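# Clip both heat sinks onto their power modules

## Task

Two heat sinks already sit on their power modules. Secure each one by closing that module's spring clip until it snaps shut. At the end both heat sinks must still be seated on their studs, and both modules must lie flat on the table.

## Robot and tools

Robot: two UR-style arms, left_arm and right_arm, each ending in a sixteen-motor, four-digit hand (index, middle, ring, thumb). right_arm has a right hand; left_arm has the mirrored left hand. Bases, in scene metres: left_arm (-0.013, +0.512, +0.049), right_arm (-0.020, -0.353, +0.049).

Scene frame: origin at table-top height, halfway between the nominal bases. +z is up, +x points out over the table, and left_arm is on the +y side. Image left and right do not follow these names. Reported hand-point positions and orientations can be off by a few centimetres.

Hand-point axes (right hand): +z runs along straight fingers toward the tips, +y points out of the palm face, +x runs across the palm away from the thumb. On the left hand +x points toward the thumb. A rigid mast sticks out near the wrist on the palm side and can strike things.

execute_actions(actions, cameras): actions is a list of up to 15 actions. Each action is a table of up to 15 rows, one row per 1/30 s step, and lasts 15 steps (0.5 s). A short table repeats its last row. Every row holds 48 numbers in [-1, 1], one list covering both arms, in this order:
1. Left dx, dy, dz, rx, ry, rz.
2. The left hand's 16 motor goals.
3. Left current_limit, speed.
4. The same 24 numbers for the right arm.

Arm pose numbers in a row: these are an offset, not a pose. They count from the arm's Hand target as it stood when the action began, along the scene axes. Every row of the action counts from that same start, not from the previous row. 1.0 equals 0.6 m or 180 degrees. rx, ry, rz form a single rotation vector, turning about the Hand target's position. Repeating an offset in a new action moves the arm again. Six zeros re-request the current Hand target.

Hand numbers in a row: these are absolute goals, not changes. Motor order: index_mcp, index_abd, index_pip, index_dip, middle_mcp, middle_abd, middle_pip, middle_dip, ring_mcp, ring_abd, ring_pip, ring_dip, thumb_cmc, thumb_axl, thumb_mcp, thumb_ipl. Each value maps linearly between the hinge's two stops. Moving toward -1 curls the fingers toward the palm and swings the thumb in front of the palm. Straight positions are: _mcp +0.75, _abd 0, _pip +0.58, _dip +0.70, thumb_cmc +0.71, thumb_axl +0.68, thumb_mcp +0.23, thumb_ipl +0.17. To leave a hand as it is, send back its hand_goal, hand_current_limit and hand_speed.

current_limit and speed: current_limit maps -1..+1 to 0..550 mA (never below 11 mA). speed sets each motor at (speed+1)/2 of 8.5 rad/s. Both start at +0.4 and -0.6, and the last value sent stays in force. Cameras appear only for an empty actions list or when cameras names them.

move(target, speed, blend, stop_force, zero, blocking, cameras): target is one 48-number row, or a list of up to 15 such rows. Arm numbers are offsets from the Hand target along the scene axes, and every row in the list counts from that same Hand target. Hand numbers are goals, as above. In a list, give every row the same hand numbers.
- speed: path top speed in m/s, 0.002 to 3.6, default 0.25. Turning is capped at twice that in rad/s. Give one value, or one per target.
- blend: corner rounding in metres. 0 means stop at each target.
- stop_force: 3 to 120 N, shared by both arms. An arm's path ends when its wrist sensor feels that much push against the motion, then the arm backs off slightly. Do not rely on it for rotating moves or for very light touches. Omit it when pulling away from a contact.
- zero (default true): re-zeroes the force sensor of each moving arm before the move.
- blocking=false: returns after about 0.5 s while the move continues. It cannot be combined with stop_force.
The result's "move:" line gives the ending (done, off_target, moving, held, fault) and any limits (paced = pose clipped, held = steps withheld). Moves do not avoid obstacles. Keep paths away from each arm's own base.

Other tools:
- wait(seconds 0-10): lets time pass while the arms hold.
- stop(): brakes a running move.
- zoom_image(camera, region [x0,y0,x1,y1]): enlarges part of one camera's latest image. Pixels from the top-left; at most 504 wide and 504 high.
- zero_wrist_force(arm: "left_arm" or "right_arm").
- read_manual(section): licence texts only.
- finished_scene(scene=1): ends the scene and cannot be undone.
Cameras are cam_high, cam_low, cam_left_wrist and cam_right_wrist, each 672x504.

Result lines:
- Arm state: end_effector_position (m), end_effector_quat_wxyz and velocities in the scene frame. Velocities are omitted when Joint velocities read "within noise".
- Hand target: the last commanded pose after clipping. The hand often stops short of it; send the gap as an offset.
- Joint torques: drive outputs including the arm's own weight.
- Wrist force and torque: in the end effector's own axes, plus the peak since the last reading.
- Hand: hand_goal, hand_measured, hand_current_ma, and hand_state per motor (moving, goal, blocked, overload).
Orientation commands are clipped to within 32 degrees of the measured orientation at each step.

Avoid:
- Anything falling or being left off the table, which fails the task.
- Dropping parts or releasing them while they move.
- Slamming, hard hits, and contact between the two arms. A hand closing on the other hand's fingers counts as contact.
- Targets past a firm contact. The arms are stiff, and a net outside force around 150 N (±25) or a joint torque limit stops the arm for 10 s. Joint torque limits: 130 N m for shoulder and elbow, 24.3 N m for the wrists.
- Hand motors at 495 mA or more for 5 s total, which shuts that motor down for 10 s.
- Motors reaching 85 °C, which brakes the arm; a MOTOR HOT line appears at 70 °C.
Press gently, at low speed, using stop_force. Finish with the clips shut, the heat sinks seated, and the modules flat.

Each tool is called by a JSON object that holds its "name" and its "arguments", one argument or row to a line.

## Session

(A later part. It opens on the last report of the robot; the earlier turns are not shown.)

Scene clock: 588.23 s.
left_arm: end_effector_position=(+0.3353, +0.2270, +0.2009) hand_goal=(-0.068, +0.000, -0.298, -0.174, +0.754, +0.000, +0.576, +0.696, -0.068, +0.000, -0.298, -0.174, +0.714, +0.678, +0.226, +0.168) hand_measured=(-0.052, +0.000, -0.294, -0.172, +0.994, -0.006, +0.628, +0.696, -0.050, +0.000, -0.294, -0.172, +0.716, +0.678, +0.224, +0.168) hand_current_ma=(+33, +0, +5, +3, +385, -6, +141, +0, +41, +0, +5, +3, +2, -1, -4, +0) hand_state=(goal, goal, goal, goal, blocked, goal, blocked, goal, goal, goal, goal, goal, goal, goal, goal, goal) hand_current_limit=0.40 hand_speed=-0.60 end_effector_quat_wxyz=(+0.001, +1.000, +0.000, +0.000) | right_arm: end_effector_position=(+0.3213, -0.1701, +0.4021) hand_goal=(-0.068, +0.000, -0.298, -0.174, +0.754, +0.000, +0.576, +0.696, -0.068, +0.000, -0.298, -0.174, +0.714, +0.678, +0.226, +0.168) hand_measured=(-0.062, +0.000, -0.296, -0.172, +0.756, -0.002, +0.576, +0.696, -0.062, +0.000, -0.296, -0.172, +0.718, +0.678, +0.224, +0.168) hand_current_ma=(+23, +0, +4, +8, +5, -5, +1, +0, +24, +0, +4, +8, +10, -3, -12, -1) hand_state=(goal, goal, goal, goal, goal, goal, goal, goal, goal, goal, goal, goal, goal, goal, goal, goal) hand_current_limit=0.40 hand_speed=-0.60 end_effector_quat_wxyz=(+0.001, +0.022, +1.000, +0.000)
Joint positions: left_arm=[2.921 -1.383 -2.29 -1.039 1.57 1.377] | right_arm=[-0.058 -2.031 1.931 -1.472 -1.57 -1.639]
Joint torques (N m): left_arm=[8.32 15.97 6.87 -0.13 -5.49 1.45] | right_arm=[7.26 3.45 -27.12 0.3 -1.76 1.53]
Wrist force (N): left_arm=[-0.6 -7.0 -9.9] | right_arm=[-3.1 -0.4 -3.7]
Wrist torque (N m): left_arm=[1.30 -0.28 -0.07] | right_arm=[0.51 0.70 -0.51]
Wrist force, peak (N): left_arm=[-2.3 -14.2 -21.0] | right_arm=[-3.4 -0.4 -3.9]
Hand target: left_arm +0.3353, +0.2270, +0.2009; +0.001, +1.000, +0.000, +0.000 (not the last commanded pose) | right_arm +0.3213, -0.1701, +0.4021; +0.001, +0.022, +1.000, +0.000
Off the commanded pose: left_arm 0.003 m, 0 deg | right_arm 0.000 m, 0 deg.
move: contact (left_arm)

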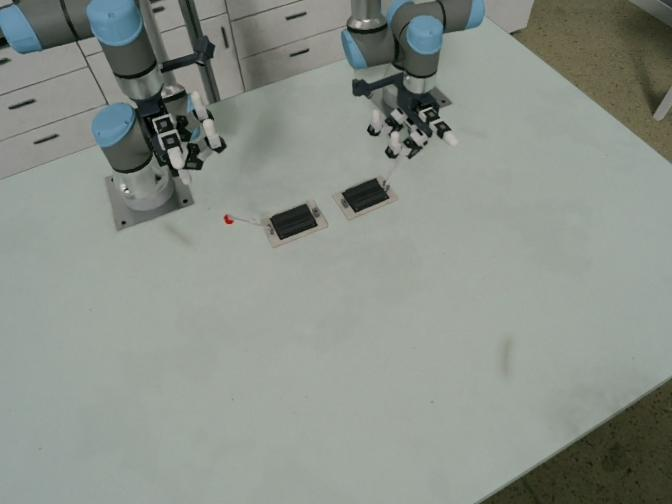

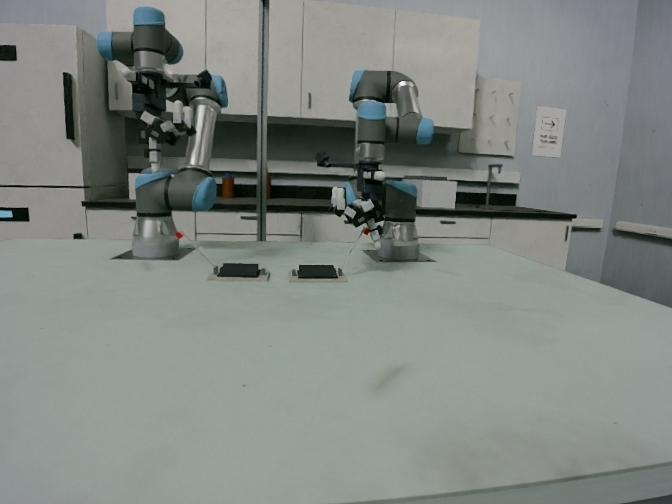

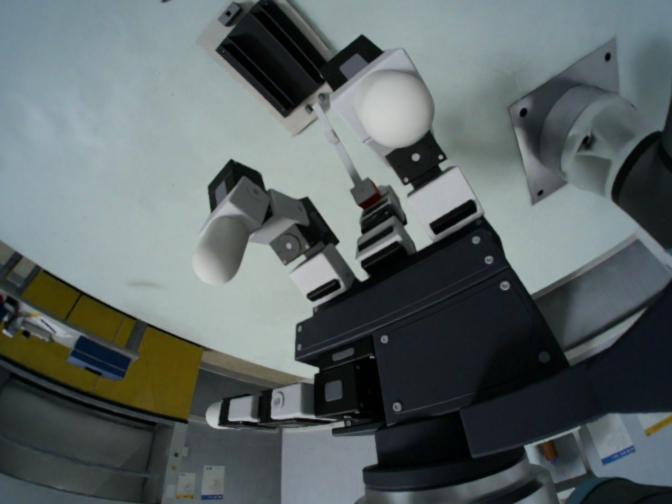

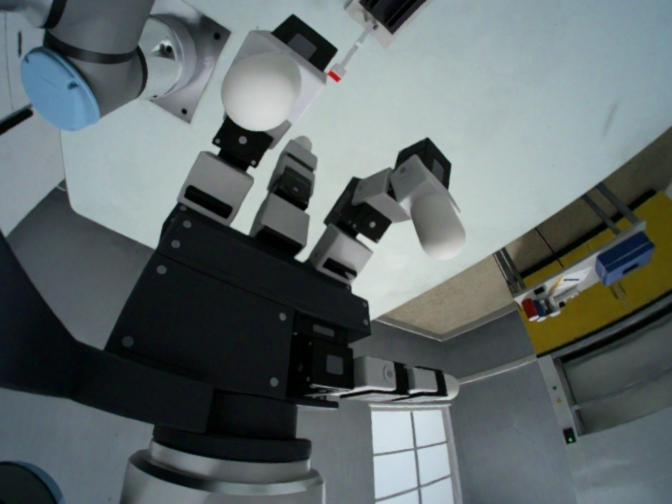

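{"name": "move", "arguments": {
  "target": [
    [0,-0.0287,0.016,0,0,0,-0.068,0,-0.298,-0.174,0.754,0,0.576,0.696,-0.068,0,-0.298,-0.174,0.714,0.678,0.226,0.168,0.4,-0.6,0,0,0,0,0,0,-0.068,0,-0.298,-0.174,0.754,0,0.576,0.696,-0.068,0,-0.298,-0.174,0.714,0.678,0.226,0.168,0.4,-0.6],
    [0,-0.0642,0.029,0,0,0,-0.068,0,-0.298,-0.174,0.754,0,0.576,0.696,-0.068,0,-0.298,-0.174,0.714,0.678,0.226,0.168,0.4,-0.6,0,0,0,0,0,0,-0.068,0,-0.298,-0.174,0.754,0,0.576,0.696,-0.068,0,-0.298,-0.174,0.714,0.678,0.226,0.168,0.4,-0.6],
    [0,-0.1013,0.0355,0,0,0,-0.068,0,-0.298,-0.174,0.754,0,0.576,0.696,-0.068,0,-0.298,-0.174,0.714,0.678,0.226,0.168,0.4,-0.6,0,0,0,0,0,0,-0.068,0,-0.298,-0.174,0.754,0,0.576,0.696,-0.068,0,-0.298,-0.174,0.714,0.678,0.226,0.168,0.4,-0.6]
  ],
  "speed": 0.08,
  "stop_force": 15,
  "cameras": ["all"]
}}

{"name": "zoom_image", "arguments": {
  "camera": "cam_high",
  "region": [340, 60, 500, 230]
}}

{"name": "zoom_image", "arguments": {
  "camera": "cam_low",
  "region": [280, 160, 460, 300]
}}

{"name": "zoom_image", "arguments": {
  "camera": "cam_left_wrist",
  "region": [200, 0, 420, 220]
}}

Scene clock: 625.60 s.
left_arm: end_effector_position=(+0.3353, +0.1662, +0.2222) hand_goal=(-0.068, +0.000, -0.298, -0.174, +0.754, +0.000, +0.576, +0.696, -0.068, +0.000, -0.298, -0.174, +0.714, +0.678, +0.226, +0.168) hand_measured=(-0.054, +0.000, -0.294, -0.172, +0.758, -0.004, +0.580, +0.696, -0.050, +0.000, -0.294, -0.172, +0.716, +0.678, +0.222, +0.168) hand_current_ma=(+28, +0, +5, +3, +5, -3, +5, +0, +37, +0, +5, +3, +1, -1, -6, +0) hand_state=(goal, goal, goal, goal, goal, goal, goal, goal, goal, goal, goal, goal, goal, goal, goal, goal) hand_current_limit=0.40 hand_speed=-0.60 end_effector_quat_wxyz=(+0.001, +1.000, +0.000, +0.000) | right_arm: end_effector_position=(+0.3213, -0.1701, +0.4021) hand_goal=(-0.068, +0.000, -0.298, -0.174, +0.754, +0.000, +0.576, +0.696, -0.068, +0.000, -0.298, -0.174, +0.714, +0.678, +0.226, +0.168) hand_measured=(-0.062, +0.000, -0.296, -0.172, +0.756, -0.002, +0.576, +0.696, -0.062, +0.000, -0.296, -0.172, +0.718, +0.678, +0.224, +0.168) hand_current_ma=(+23, +0, +4, +8, +5, -5, +1, +0, +24, +0, +4, +8, +10, -3, -12, -1) hand_state=(goal, goal, goal, goal, goal, goal, goal, goal, goal, goal, goal, goal, goal, goal, goal, goal) hand_current_limit=0.40 hand_speed=-0.60 end_effector_quat_wxyz=(+0.001, +0.022, +1.000, +0.000)
Joint positions: left_arm=[2.765 -1.449 -2.175 -1.088 1.57 1.221] | right_arm=[-0.058 -2.031 1.931 -1.472 -1.57 -1.639]
Joint torques (N m): left_arm=[-9.04 6.13 29.44 0.26 2.59 -1.48] | right_arm=[5.83 3.97 -27.16 0.34 -1.73 1.31]
Wrist force (N): left_arm=[0.6 -0.1 0.3] | right_arm=[-3.1 -0.3 -4.0]
Wrist torque (N m): left_arm=[0.03 -0.06 0.08] | right_arm=[0.55 0.71 -0.51]
Wrist force, peak (N): left_arm=[-3.8 -9.7 -57.1] | right_arm=[-3.4 -0.3 -4.0]
Hand target: left_arm +0.3353, +0.1662, +0.2222; +0.001, +1.000, +0.000, +0.000 | right_arm +0.3213, -0.1701, +0.4021; +0.001, +0.022, +1.000, +0.000
Off the commanded pose: left_arm 0.000 m, 0 deg | right_arm 0.000 m, 0 deg.
move: done

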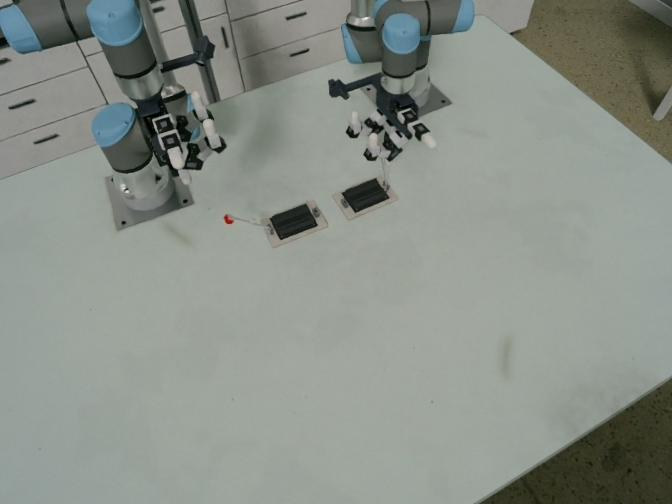

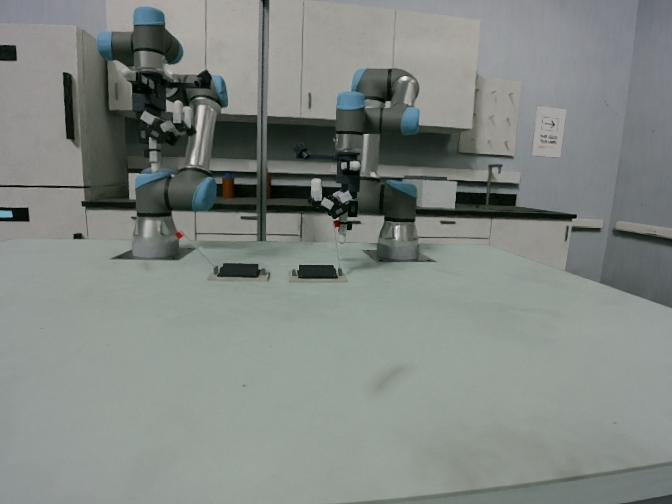

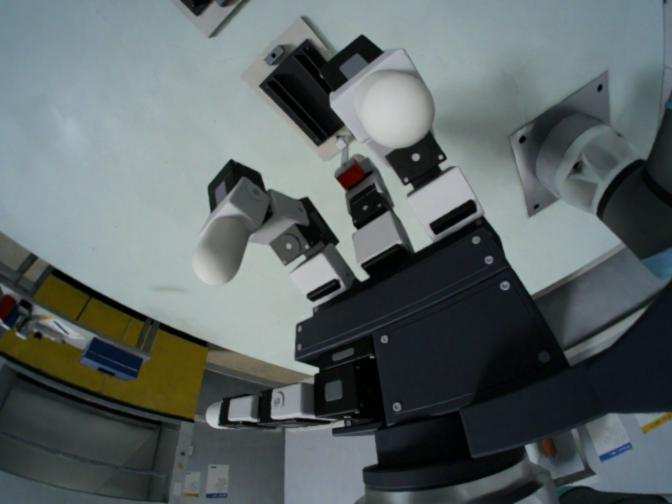

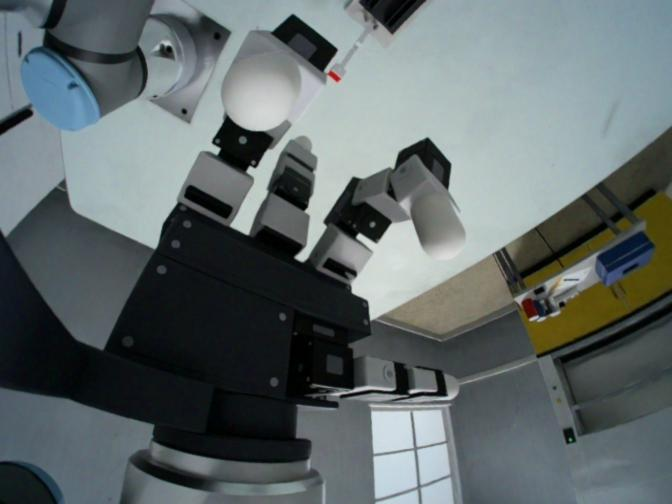

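Scaled by 2.965 from the camera's 672x504 image, which has a finer 960x720 frame.

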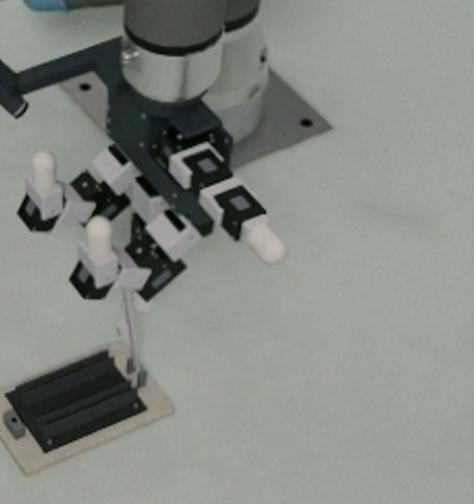

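Scaled by 2.800 from the camera's 672x504 image, which has a finer 960x720 frame.

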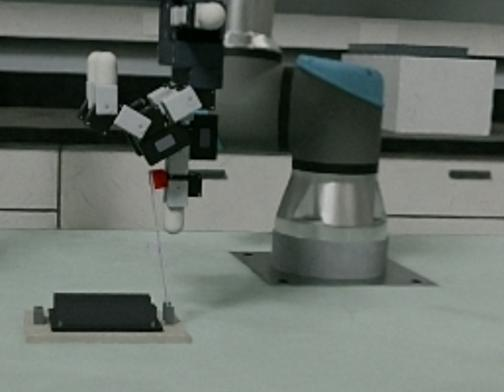

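Scaled by 2.291 from the camera's 672x504 image, which has a finer 960x720 frame.

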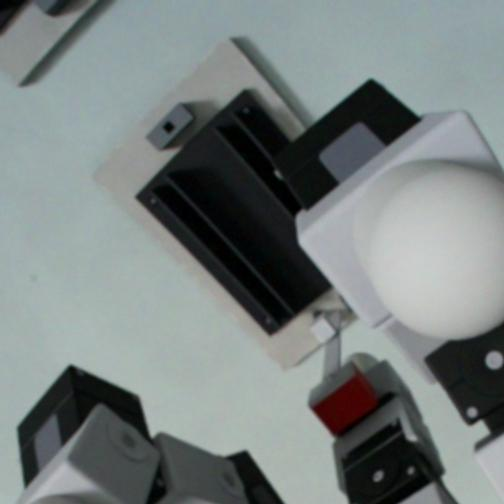

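{"name": "move", "arguments": {
  "target": [
    [0,0.02,0,0,0,0,-0.068,0,-0.298,-0.174,0.754,0,0.576,0.696,-0.068,0,-0.298,-0.174,0.714,0.678,0.226,0.168,0.4,-0.6,0,0,0,0,0,0,-0.068,0,-0.298,-0.174,0.754,0,0.576,0.696,-0.068,0,-0.298,-0.174,0.714,0.678,0.226,0.168,0.4,-0.6],
    [0,0.025,0.05,0,0,0,-0.068,0,-0.298,-0.174,0.754,0,0.576,0.696,-0.068,0,-0.298,-0.174,0.714,0.678,0.226,0.168,0.4,-0.6,0,0,0,0,0,0,-0.068,0,-0.298,-0.174,0.754,0,0.576,0.696,-0.068,0,-0.298,-0.174,0.714,0.678,0.226,0.168,0.4,-0.6]
  ],
  "speed": 0.08,
  "cameras": ["cam_high","cam_low","cam_left_wrist"]
}}

{"name": "zoom_image", "arguments": {
  "camera": "cam_low",
  "region": [280, 160, 460, 300]
}}

{"name": "zoom_image", "arguments": {
  "camera": "cam_left_wrist",
  "region": [200, 0, 420, 220]
}}

Scene clock: 640.53 s.
left_arm: end_effector_position=(+0.3353, +0.1812, +0.2521) hand_goal=(-0.068, +0.000, -0.298, -0.174, +0.754, +0.000, +0.576, +0.696, -0.068, +0.000, -0.298, -0.174, +0.714, +0.678, +0.226, +0.168) hand_measured=(-0.054, +0.000, -0.294, -0.172, +0.756, -0.002, +0.578, +0.696, -0.050, +0.000, -0.294, -0.172, +0.716, +0.678, +0.222, +0.168) hand_current_ma=(+28, +0, +5, +3, +2, -3, +3, +0, +37, +0, +5, +3, +1, -1, -6, +0) hand_state=(goal, goal, goal, goal, goal, goal, goal, goal, goal, goal, goal, goal, goal, goal, goal, goal) hand_current_limit=0.40 hand_speed=-0.60 end_effector_quat_wxyz=(+0.001, +1.000, +0.000, +0.000) | right_arm: end_effector_position=(+0.3213, -0.1701, +0.4021) hand_goal=(-0.068, +0.000, -0.298, -0.174, +0.754, +0.000, +0.576, +0.696, -0.068, +0.000, -0.298, -0.174, +0.714, +0.678, +0.226, +0.168) hand_measured=(-0.062, +0.000, -0.296, -0.172, +0.756, -0.002, +0.576, +0.696, -0.062, +0.000, -0.296, -0.172, +0.718, +0.678, +0.224, +0.168) hand_current_ma=(+23, +0, +4, +8, +5, -5, +1, +0, +24, +0, +4, +8, +10, -3, -12, -1) hand_state=(goal, goal, goal, goal, goal, goal, goal, goal, goal, goal, goal, goal, goal, goal, goal, goal) hand_current_limit=0.40 hand_speed=-0.60 end_effector_quat_wxyz=(+0.001, +0.022, +1.000, +0.000)
Joint positions: left_arm=[2.801 -1.389 -2.14 -1.183 1.57 1.258] | right_arm=[-0.058 -2.031 1.931 -1.472 -1.57 -1.639]
Joint torques (N m): left_arm=[10.19 20.58 31.95 0.15 -3.13 1.28] | right_arm=[7.01 2.84 -28.05 0.42 -1.77 1.33]
Wrist force (N): left_arm=[0.0 0.1 0.5] | right_arm=[-3.1 -0.7 -4.1]
Wrist torque (N m): left_arm=[0.04 -0.02 -0.17] | right_arm=[0.51 0.70 -0.51]
Wrist force, peak (N): left_arm=[0.2 0.2 1.0] | right_arm=[-3.3 -0.4 -4.1]
Hand target: left_arm +0.3353, +0.1812, +0.2522; +0.001, +1.000, +0.000, +0.000 | right_arm +0.3213, -0.1701, +0.4021; +0.001, +0.022, +1.000, +0.000
Off the commanded pose: left_arm 0.000 m, 0 deg | right_arm 0.000 m, 0 deg.
move: done
Images, in order (width x height): cam_high 672x504, cam_low 672x504, cam_left_wrist 672x504.

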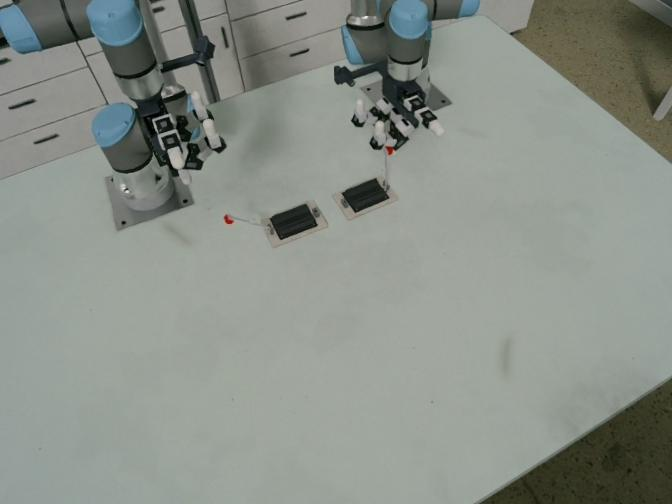

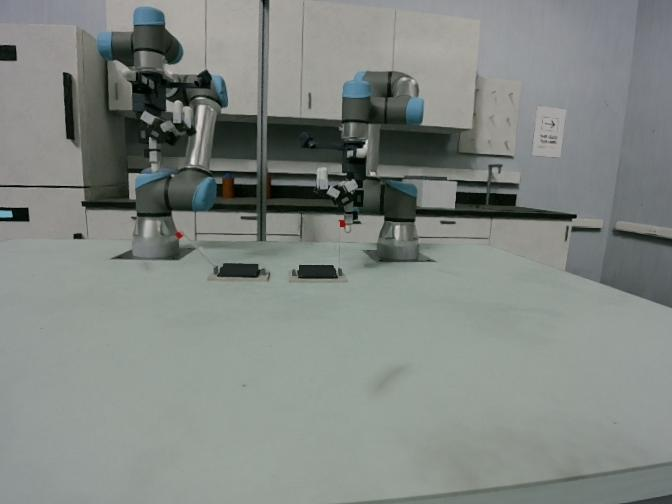

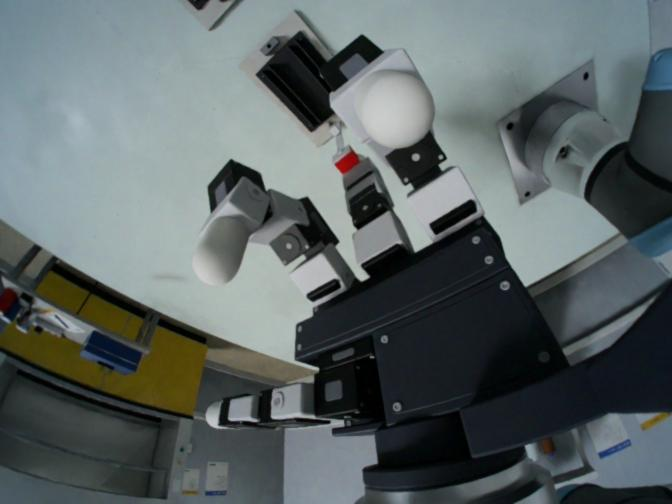

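Scaled by 2.800 from the camera's 672x504 image, which has a finer 960x720 frame.

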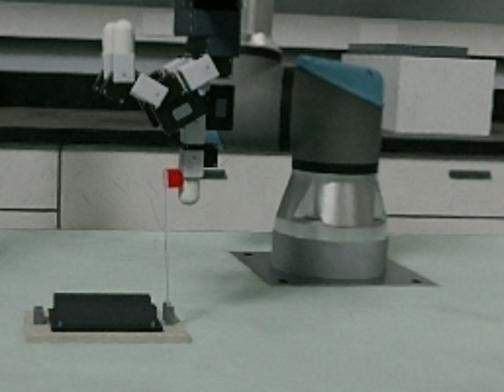

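Scaled by 2.291 from the camera's 672x504 image, which has a finer 960x720 frame.

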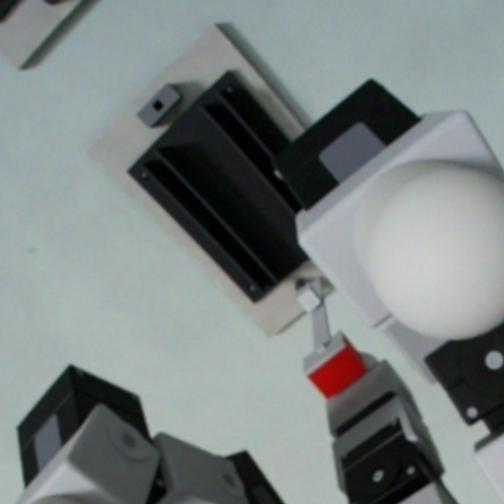

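{"name": "move", "arguments": {
  "target": [0,0.005,0.0247,0,0,0,-0.068,0,-0.298,-0.174,0.754,0,0.576,0.696,-0.068,0,-0.298,-0.174,0.714,0.678,0.226,0.168,0.4,-0.6,0.05,-0.15,0.0,0,0,0,-0.068,0,-0.298,-0.174,0.754,0,0.576,0.696,-0.068,0,-0.298,-0.174,0.714,0.678,0.226,0.168,0.4,-0.6],
  "speed": 0.15
}}

{"name": "move", "arguments": {
  "target": [
    [0,-0.0435,0.0026,0,0,0,-0.068,0,-0.298,-0.174,0.754,0,0.576,0.696,-0.068,0,-0.298,-0.174,0.714,0.678,0.226,0.168,0.4,-0.6,0,0,0,0,0,0,-0.068,0,-0.298,-0.174,0.754,0,0.576,0.696,-0.068,0,-0.298,-0.174,0.714,0.678,0.226,0.168,0.4,-0.6],
    [0,-0.0807,-0.0015,0,0,0,-0.068,0,-0.298,-0.174,0.754,0,0.576,0.696,-0.068,0,-0.298,-0.174,0.714,0.678,0.226,0.168,0.4,-0.6,0,0,0,0,0,0,-0.068,0,-0.298,-0.174,0.754,0,0.576,0.696,-0.068,0,-0.298,-0.174,0.714,0.678,0.226,0.168,0.4,-0.6],
    [0,-0.1167,-0.0117,0,0,0,-0.068,0,-0.298,-0.174,0.754,0,0.576,0.696,-0.068,0,-0.298,-0.174,0.714,0.678,0.226,0.168,0.4,-0.6,0,0,0,0,0,0,-0.068,0,-0.298,-0.174,0.754,0,0.576,0.696,-0.068,0,-0.298,-0.174,0.714,0.678,0.226,0.168,0.4,-0.6]
  ],
  "speed": 0.08,
  "stop_force": 15,
  "cameras": ["cam_high","cam_low","cam_left_wrist"]
}}

{"name": "zoom_image", "arguments": {
  "camera": "cam_low",
  "region": [280, 160, 460, 300]
}}

{"name": "zoom_image", "arguments": {
  "camera": "cam_left_wrist",
  "region": [200, 0, 420, 220]
}}

{"name": "zoom_image", "arguments": {
  "camera": "cam_high",
  "region": [320, 80, 480, 240]
}}

Scene clock: 701.50 s.
left_arm: end_effector_position=(+0.3353, +0.1842, +0.2670) hand_goal=(-0.068, +0.000, -0.298, -0.174, +0.754, +0.000, +0.576, +0.696, -0.068, +0.000, -0.298, -0.174, +0.714, +0.678, +0.226, +0.168) hand_measured=(-0.054, +0.000, -0.294, -0.172, +0.756, -0.002, +0.578, +0.696, -0.050, +0.000, -0.294, -0.172, +0.716, +0.678, +0.222, +0.168) hand_current_ma=(+28, +0, +5, +3, +2, -3, +3, +0, +37, +0, +5, +3, +1, -1, -6, +0) hand_state=(goal, goal, goal, goal, goal, goal, goal, goal, goal, goal, goal, goal, goal, goal, goal, goal) hand_current_limit=0.40 hand_speed=-0.60 end_effector_quat_wxyz=(+0.001, +1.000, +0.000, +0.000) | right_arm: end_effector_position=(+0.3513, -0.2600, +0.4021) hand_goal=(-0.068, +0.000, -0.298, -0.174, +0.754, +0.000, +0.576, +0.696, -0.068, +0.000, -0.298, -0.174, +0.714, +0.678, +0.226, +0.168) hand_measured=(-0.062, +0.000, -0.296, -0.172, +0.754, -0.002, +0.576, +0.696, -0.062, +0.000, -0.296, -0.172, +0.716, +0.678, +0.224, +0.168) hand_current_ma=(+24, +0, +4, +8, +3, -5, +1, +0, +25, +0, +4, +8, +8, -3, -12, -1) hand_state=(goal, goal, goal, goal, goal, goal, goal, goal, goal, goal, goal, goal, goal, goal, goal, goal) hand_current_limit=0.40 hand_speed=-0.60 end_effector_quat_wxyz=(+0.001, +0.022, +1.000, +0.000)
Joint positions: left_arm=[2.809 -1.369 -2.115 -1.228 1.57 1.265] | right_arm=[-0.318 -1.99 1.91 -1.491 -1.57 -1.899]
Joint torques (N m): left_arm=[9.98 21.02 30.59 0.3 1.52 1.39] | right_arm=[-6.06 3.98 -28.35 -4.57 1.63 -1.46]
Wrist force (N): left_arm=[0.0 0.0 0.0] | right_arm=[-3.3 -0.3 -3.6]
Wrist torque (N m): left_arm=[0.07 -0.01 -0.16] | right_arm=[0.52 0.73 -0.32]
Wrist force, peak (N): left_arm=[-0.3 0.2 0.5] | right_arm=[-3.4 -0.4 -3.9]
Hand target: left_arm +0.3353, +0.1842, +0.2670; +0.001, +1.000, +0.000, +0.000 | right_arm +0.3513, -0.2601, +0.4021; +0.001, +0.022, +1.000, +0.000
Off the commanded pose: left_arm 0.000 m, 0 deg | right_arm 0.000 m, 0 deg.
move: done

Scene clock: 703.60 s.
left_arm: end_effector_position=(+0.3353, +0.1142, +0.2600) hand_goal=(-0.068, +0.000, -0.298, -0.174, +0.754, +0.000, +0.576, +0.696, -0.068, +0.000, -0.298, -0.174, +0.714, +0.678, +0.226, +0.168) hand_measured=(-0.054, +0.000, -0.294, -0.172, +0.756, -0.002, +0.578, +0.696, -0.050, +0.000, -0.294, -0.172, +0.716, +0.678, +0.222, +0.168) hand_current_ma=(+28, +0, +5, +3, +2, -2, +3, +0, +37, +0, +5, +3, +1, -1, -6, +0) hand_state=(goal, goal, goal, goal, goal, goal, goal, goal, goal, goal, goal, goal, goal, goal, goal, goal) hand_current_limit=0.40 hand_speed=-0.60 end_effector_quat_wxyz=(+0.001, +1.000, +0.000, +0.000) | right_arm: end_effector_position=(+0.3513, -0.2601, +0.4021) hand_goal=(-0.068, +0.000, -0.298, -0.174, +0.754, +0.000, +0.576, +0.696, -0.068, +0.000, -0.298, -0.174, +0.714, +0.678, +0.226, +0.168) hand_measured=(-0.062, +0.000, -0.296, -0.172, +0.754, -0.002, +0.576, +0.696, -0.062, +0.000, -0.296, -0.172, +0.716, +0.678, +0.224, +0.168) hand_current_ma=(+24, +0, +4, +8, +3, -5, +1, +0, +25, +0, +4, +8, +8, -3, -12, -1) hand_state=(goal, goal, goal, goal, goal, goal, goal, goal, goal, goal, goal, goal, goal, goal, goal, goal) hand_current_limit=0.40 hand_speed=-0.60 end_effector_quat_wxyz=(+0.001, +0.022, +1.000, +0.000)
Joint positions: left_arm=[2.65 -1.495 -2.028 -1.189 1.57 1.106] | right_arm=[-0.318 -1.99 1.91 -1.491 -1.57 -1.899]
Joint torques (N m): left_arm=[-9.52 8.63 30.03 4.66 2.61 -1.43] | right_arm=[-5.96 2.51 -28.8 -4.52 1.8 -1.41]
Wrist force (N): left_arm=[0.1 0.2 0.4] | right_arm=[-3.3 -0.5 -3.4]
Wrist torque (N m): left_arm=[0.07 -0.05 0.01] | right_arm=[0.48 0.72 -0.33]
Wrist force, peak (N): left_arm=[0.1 0.9 0.3] | right_arm=[-3.3 -0.5 -3.6]
Hand target: left_arm +0.3353, +0.1142, +0.2600; +0.001, +1.000, +0.000, +0.000 | right_arm +0.3513, -0.2601, +0.4021; +0.001, +0.022, +1.000, +0.000
Off the commanded pose: left_arm 0.000 m, 0 deg | right_arm 0.000 m, 0 deg.
move: done
Images, in order (width x height): cam_high 672x504, cam_low 672x504, cam_left_wrist 672x504.

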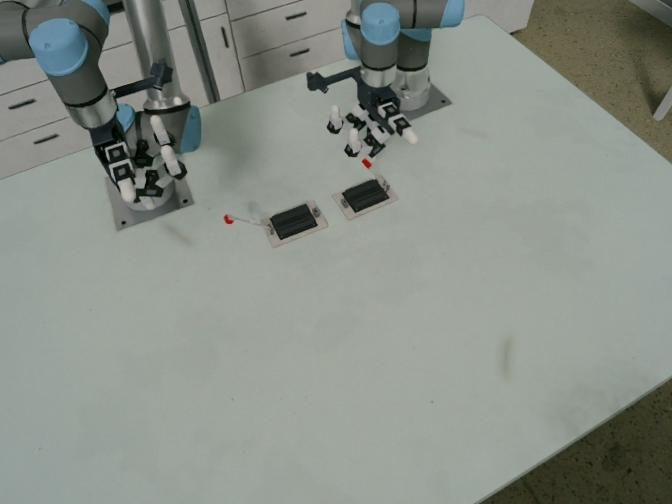

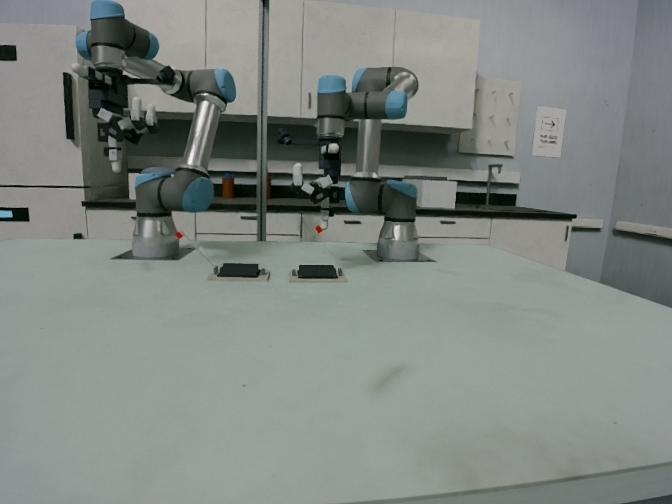

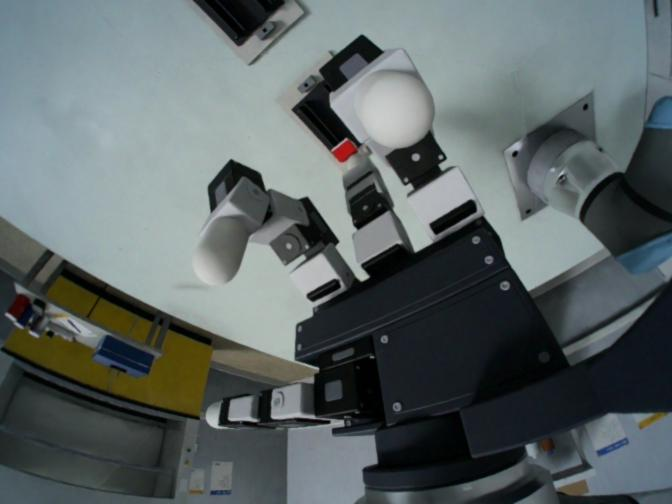

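Scaled by 2.800 from the camera's 672x504 image, which has a finer 960x720 frame.

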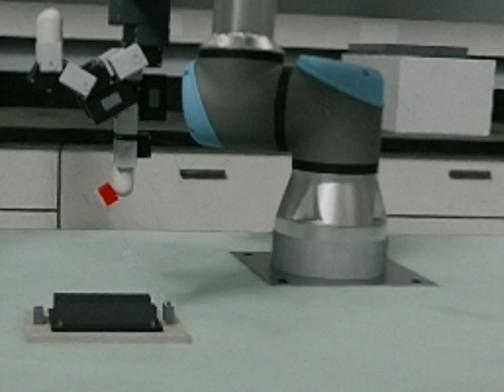

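Scaled by 2.291 from the camera's 672x504 image, which has a finer 960x720 frame.

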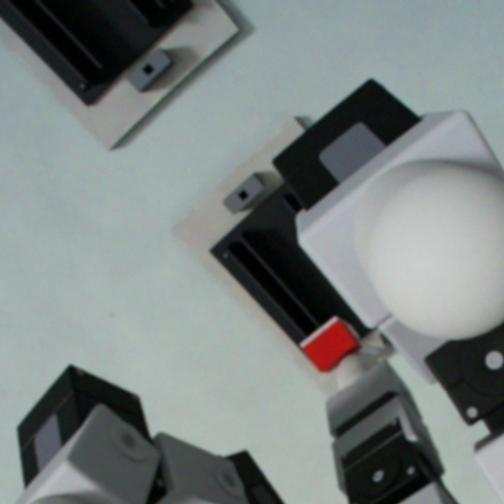

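Scaled by 3.150 from the camera's 672x504 image, which has a finer 960x720 frame.

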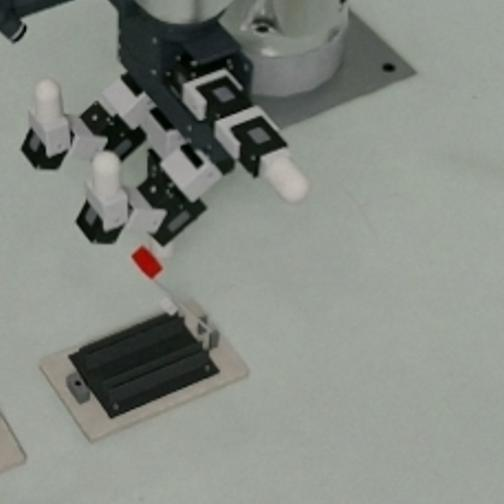

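{"name": "move", "arguments": {
  "target": [
    [0,-0.0335,-0.0165,0,0,0,-0.068,0,-0.298,-0.174,0.754,0,0.576,0.696,-0.068,0,-0.298,-0.174,0.714,0.678,0.226,0.168,0.4,-0.6,0,0,0,0,0,0,-0.068,0,-0.298,-0.174,0.754,0,0.576,0.696,-0.068,0,-0.298,-0.174,0.714,0.678,0.226,0.168,0.4,-0.6],
    [0,-0.0636,-0.0387,0,0,0,-0.068,0,-0.298,-0.174,0.754,0,0.576,0.696,-0.068,0,-0.298,-0.174,0.714,0.678,0.226,0.168,0.4,-0.6,0,0,0,0,0,0,-0.068,0,-0.298,-0.174,0.754,0,0.576,0.696,-0.068,0,-0.298,-0.174,0.714,0.678,0.226,0.168,0.4,-0.6],
    [0,-0.0895,-0.0655,0,0,0,-0.068,0,-0.298,-0.174,0.754,0,0.576,0.696,-0.068,0,-0.298,-0.174,0.714,0.678,0.226,0.168,0.4,-0.6,0,0,0,0,0,0,-0.068,0,-0.298,-0.174,0.754,0,0.576,0.696,-0.068,0,-0.298,-0.174,0.714,0.678,0.226,0.168,0.4,-0.6],
    [0,-0.1103,-0.0965,0,0,0,-0.068,0,-0.298,-0.174,0.754,0,0.576,0.696,-0.068,0,-0.298,-0.174,0.714,0.678,0.226,0.168,0.4,-0.6,0,0,0,0,0,0,-0.068,0,-0.298,-0.174,0.754,0,0.576,0.696,-0.068,0,-0.298,-0.174,0.714,0.678,0.226,0.168,0.4,-0.6]
  ],
  "speed": 0.06,
  "stop_force": 10,
  "cameras": ["cam_high","cam_low","cam_left_wrist"]
}}

{"name": "zoom_image", "arguments": {
  "camera": "cam_low",
  "region": [260, 180, 400, 300]
}}

{"name": "zoom_image", "arguments": {
  "camera": "cam_left_wrist",
  "region": [200, 0, 420, 220]
}}

{"name": "zoom_image", "arguments": {
  "camera": "cam_high",
  "region": [320, 80, 480, 240]
}}

Scene clock: 724.30 s.
left_arm: end_effector_position=(+0.3353, +0.0480, +0.2021) hand_goal=(-0.068, +0.000, -0.298, -0.174, +0.754, +0.000, +0.576, +0.696, -0.068, +0.000, -0.298, -0.174, +0.714, +0.678, +0.226, +0.168) hand_measured=(-0.054, +0.000, -0.294, -0.172, +0.756, -0.002, +0.578, +0.696, -0.050, +0.000, -0.294, -0.172, +0.716, +0.678, +0.222, +0.168) hand_current_ma=(+28, +0, +5, +3, +2, -2, +3, +0, +37, +0, +5, +3, +1, -1, -6, +0) hand_state=(goal, goal, goal, goal, goal, goal, goal, goal, goal, goal, goal, goal, goal, goal, goal, goal) hand_current_limit=0.40 hand_speed=-0.60 end_effector_quat_wxyz=(+0.001, +1.000, +0.000, +0.000) | right_arm: end_effector_position=(+0.3513, -0.2601, +0.4021) hand_goal=(-0.068, +0.000, -0.298, -0.174, +0.754, +0.000, +0.576, +0.696, -0.068, +0.000, -0.298, -0.174, +0.714, +0.678, +0.226, +0.168) hand_measured=(-0.062, +0.000, -0.296, -0.172, +0.754, -0.002, +0.576, +0.696, -0.062, +0.000, -0.296, -0.172, +0.716, +0.678, +0.224, +0.168) hand_current_ma=(+24, +0, +4, +8, +3, -5, +1, +0, +25, +0, +4, +8, +8, -3, -12, -1) hand_state=(goal, goal, goal, goal, goal, goal, goal, goal, goal, goal, goal, goal, goal, goal, goal, goal) hand_current_limit=0.40 hand_speed=-0.60 end_effector_quat_wxyz=(+0.001, +0.022, +1.000, +0.000)
Joint positions: left_arm=[2.524 -1.68 -2.005 -1.027 1.57 0.981] | right_arm=[-0.318 -1.99 1.91 -1.491 -1.57 -1.899]
Joint torques (N m): left_arm=[-9.42 14.92 28.46 4.77 2.62 -1.54] | right_arm=[-6.04 3.4 -28.37 -4.32 1.77 -1.46]
Wrist force (N): left_arm=[0.0 0.6 0.0] | right_arm=[-3.1 -0.1 -3.5]
Wrist torque (N m): left_arm=[0.14 -0.05 -0.02] | right_arm=[0.54 0.70 -0.30]
Wrist force, peak (N): left_arm=[-0.1 1.0 0.2] | right_arm=[-3.2 -0.4 -3.9]
Hand target: left_arm +0.3353, +0.0480, +0.2021; +0.001, +1.000, +0.000, +0.000 | right_arm +0.3513, -0.2601, +0.4021; +0.001, +0.022, +1.000, +0.000
Off the commanded pose: left_arm 0.000 m, 0 deg | right_arm 0.000 m, 0 deg.
move: done
Images, in order (width x height): cam_high 672x504, cam_low 672x504, cam_left_wrist 672x504.

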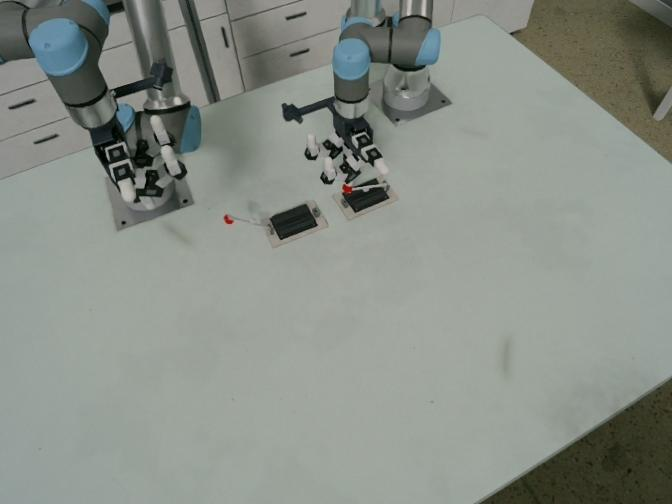

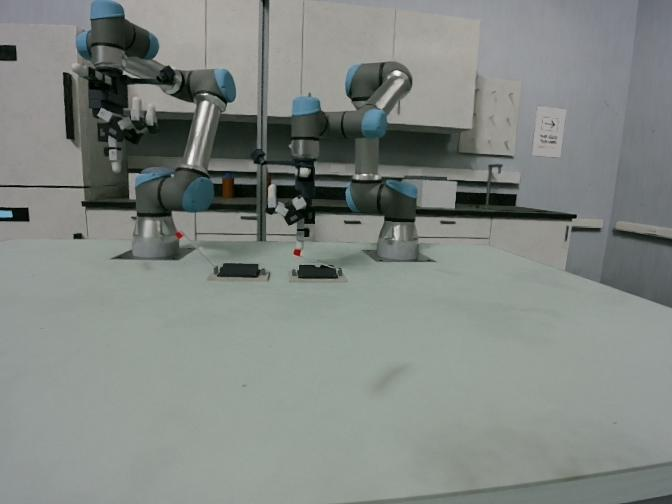

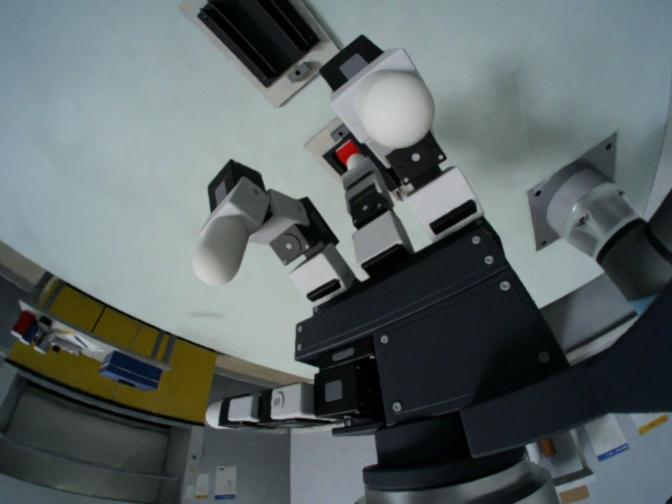

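Scaled by 3.600 from the camera's 672x504 image, which has a finer 960x720 frame.

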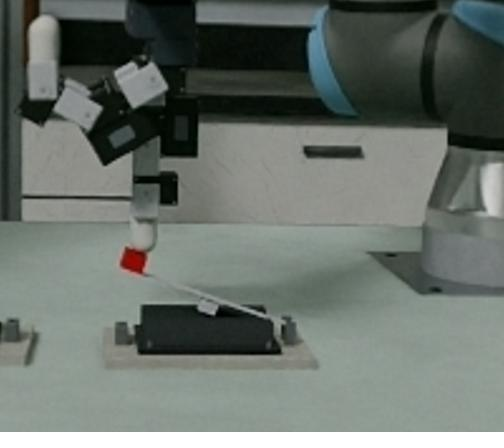

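Scaled by 2.291 from the camera's 672x504 image, which has a finer 960x720 frame.

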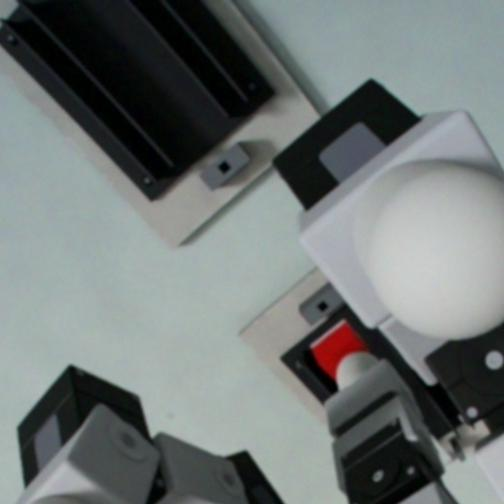

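Scaled by 3.150 from the camera's 672x504 image, which has a finer 960x720 frame.

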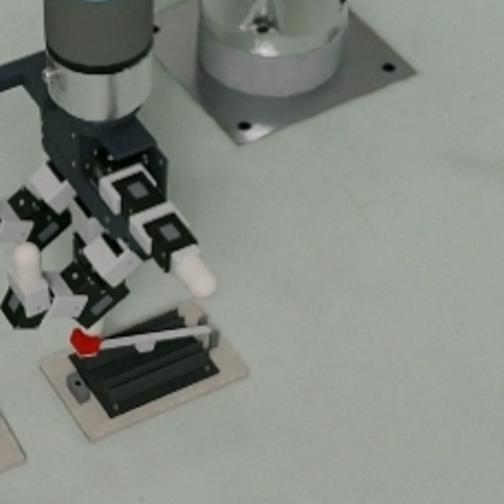

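{"name": "move", "arguments": {
  "target": [
    [0,-0.021,-0.0342,0,0,0,-0.068,0,-0.298,-0.174,0.754,0,0.576,0.696,-0.068,0,-0.298,-0.174,0.714,0.678,0.226,0.168,0.4,-0.6,0,0,0,0,0,0,-0.068,0,-0.298,-0.174,0.754,0,0.576,0.696,-0.068,0,-0.298,-0.174,0.714,0.678,0.226,0.168,0.4,-0.6],
    [0,-0.0308,-0.0752,0,0,0,-0.068,0,-0.298,-0.174,0.754,0,0.576,0.696,-0.068,0,-0.298,-0.174,0.714,0.678,0.226,0.168,0.4,-0.6,0,0,0,0,0,0,-0.068,0,-0.298,-0.174,0.754,0,0.576,0.696,-0.068,0,-0.298,-0.174,0.714,0.678,0.226,0.168,0.4,-0.6]
  ],
  "speed": 0.03,
  "stop_force": 25,
  "cameras": ["cam_high","cam_low","cam_left_wrist"]
}}

{"name": "zoom_image", "arguments": {
  "camera": "cam_low",
  "region": [260, 180, 400, 300]
}}

{"name": "zoom_image", "arguments": {
  "camera": "cam_left_wrist",
  "region": [200, 0, 420, 220]
}}

{"name": "zoom_image", "arguments": {
  "camera": "cam_high",
  "region": [320, 80, 480, 240]
}}

Scene clock: 746.53 s.
left_arm: end_effector_position=(+0.3353, +0.0301, +0.1594) hand_goal=(-0.068, +0.000, -0.298, -0.174, +0.754, +0.000, +0.576, +0.696, -0.068, +0.000, -0.298, -0.174, +0.714, +0.678, +0.226, +0.168) hand_measured=(-0.054, +0.000, -0.294, -0.172, +0.760, -0.004, +0.582, +0.696, -0.050, +0.000, -0.294, -0.172, +0.716, +0.678, +0.222, +0.168) hand_current_ma=(+27, +0, +5, +3, +10, -4, +9, +0, +36, +0, +5, +3, +1, -1, -6, +0) hand_state=(goal, goal, goal, goal, goal, goal, goal, goal, goal, goal, goal, goal, goal, goal, goal, goal) hand_current_limit=0.40 hand_speed=-0.60 end_effector_quat_wxyz=(+0.001, +1.000, +0.000, +0.000) | right_arm: end_effector_position=(+0.3513, -0.2601, +0.4021) hand_goal=(-0.068, +0.000, -0.298, -0.174, +0.754, +0.000, +0.576, +0.696, -0.068, +0.000, -0.298, -0.174, +0.714, +0.678, +0.226, +0.168) hand_measured=(-0.062, +0.000, -0.296, -0.172, +0.754, -0.002, +0.576, +0.696, -0.062, +0.000, -0.296, -0.172, +0.716, +0.678, +0.224, +0.168) hand_current_ma=(+24, +0, +4, +8, +3, -5, +1, +0, +25, +0, +4, +8, +8, -3, -12, -1) hand_state=(goal, goal, goal, goal, goal, goal, goal, goal, goal, goal, goal, goal, goal, goal, goal, goal) hand_current_limit=0.40 hand_speed=-0.60 end_effector_quat_wxyz=(+0.001, +0.022, +1.000, +0.000)
Joint positions: left_arm=[2.494 -1.773 -2.024 -0.914 1.57 0.95] | right_arm=[-0.318 -1.99 1.91 -1.491 -1.57 -1.899]
Joint torques (N m): left_arm=[10.44 22.83 18.11 -2.03 2.52 1.34] | right_arm=[-5.95 3.04 -27.24 -4.36 2.01 -1.39]
Wrist force (N): left_arm=[-0.3 0.2 -24.8] | right_arm=[-3.0 -0.3 -3.4]
Wrist torque (N m): left_arm=[2.01 -0.59 -0.04] | right_arm=[0.50 0.68 -0.30]
Wrist force, peak (N): left_arm=[0.0 0.0 -40.9] | right_arm=[-3.1 -0.1 -3.8]
Hand target: left_arm +0.3353, +0.0301, +0.1594; +0.001, +1.000, +0.000, +0.000 (not the last commanded pose) | right_arm +0.3513, -0.2601, +0.4021; +0.001, +0.022, +1.000, +0.000
Off the commanded pose: left_arm 0.002 m, 0 deg | right_arm 0.000 m, 0 deg.
move: contact (left_arm); path passed 1 of 2 targets
Images, in order (width x height): cam_high 672x504, cam_low 672x504, cam_left_wrist 672x504.

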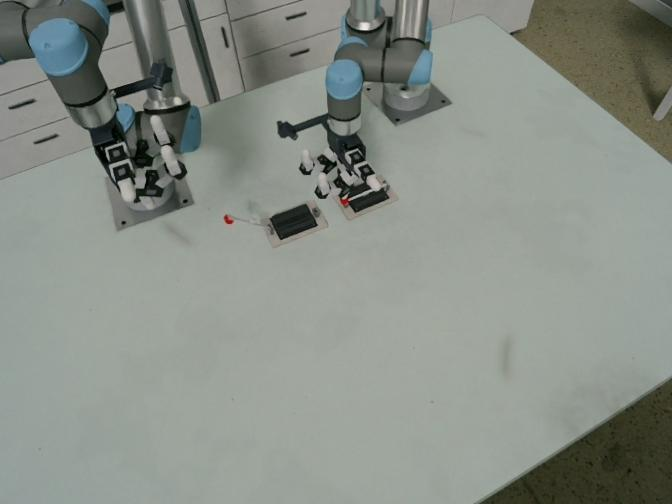

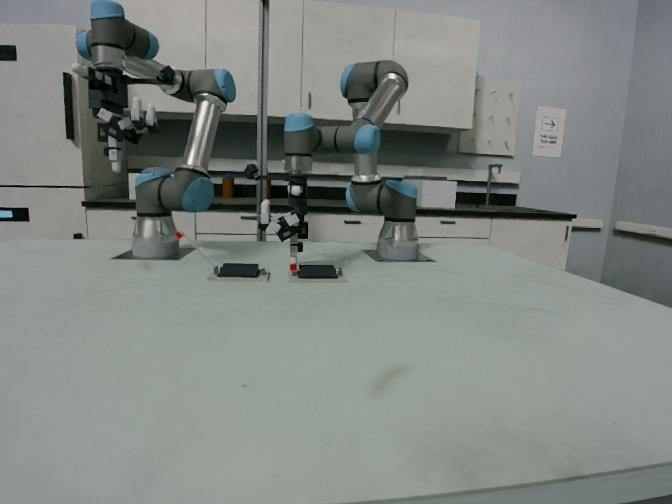

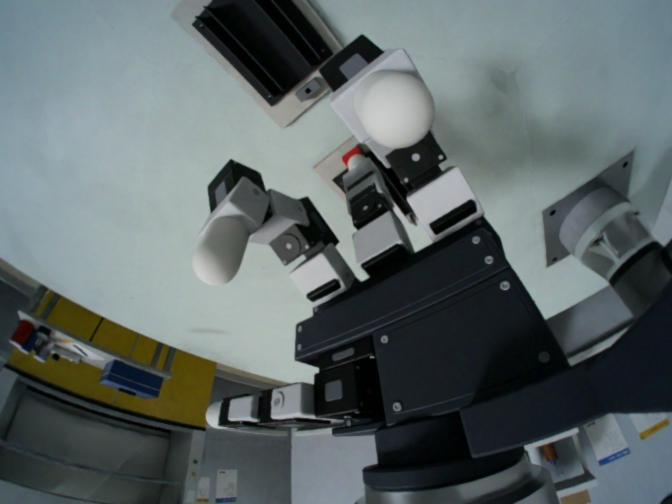

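Scaled by 3.600 from the camera's 672x504 image, which has a finer 960x720 frame.

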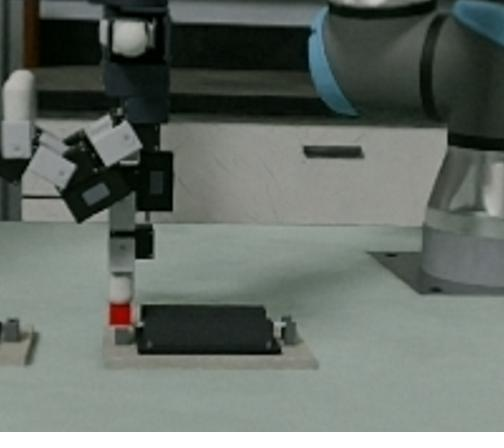

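Scaled by 2.291 from the camera's 672x504 image, which has a finer 960x720 frame.

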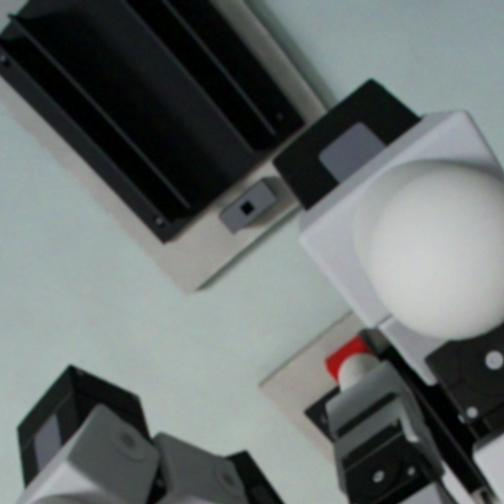

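Scaled by 3.150 from the camera's 672x504 image, which has a finer 960x720 frame.

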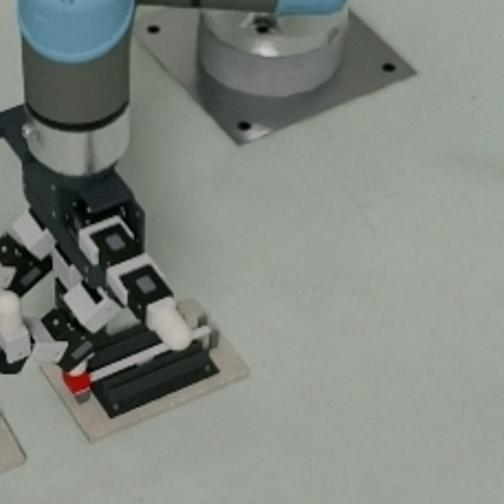

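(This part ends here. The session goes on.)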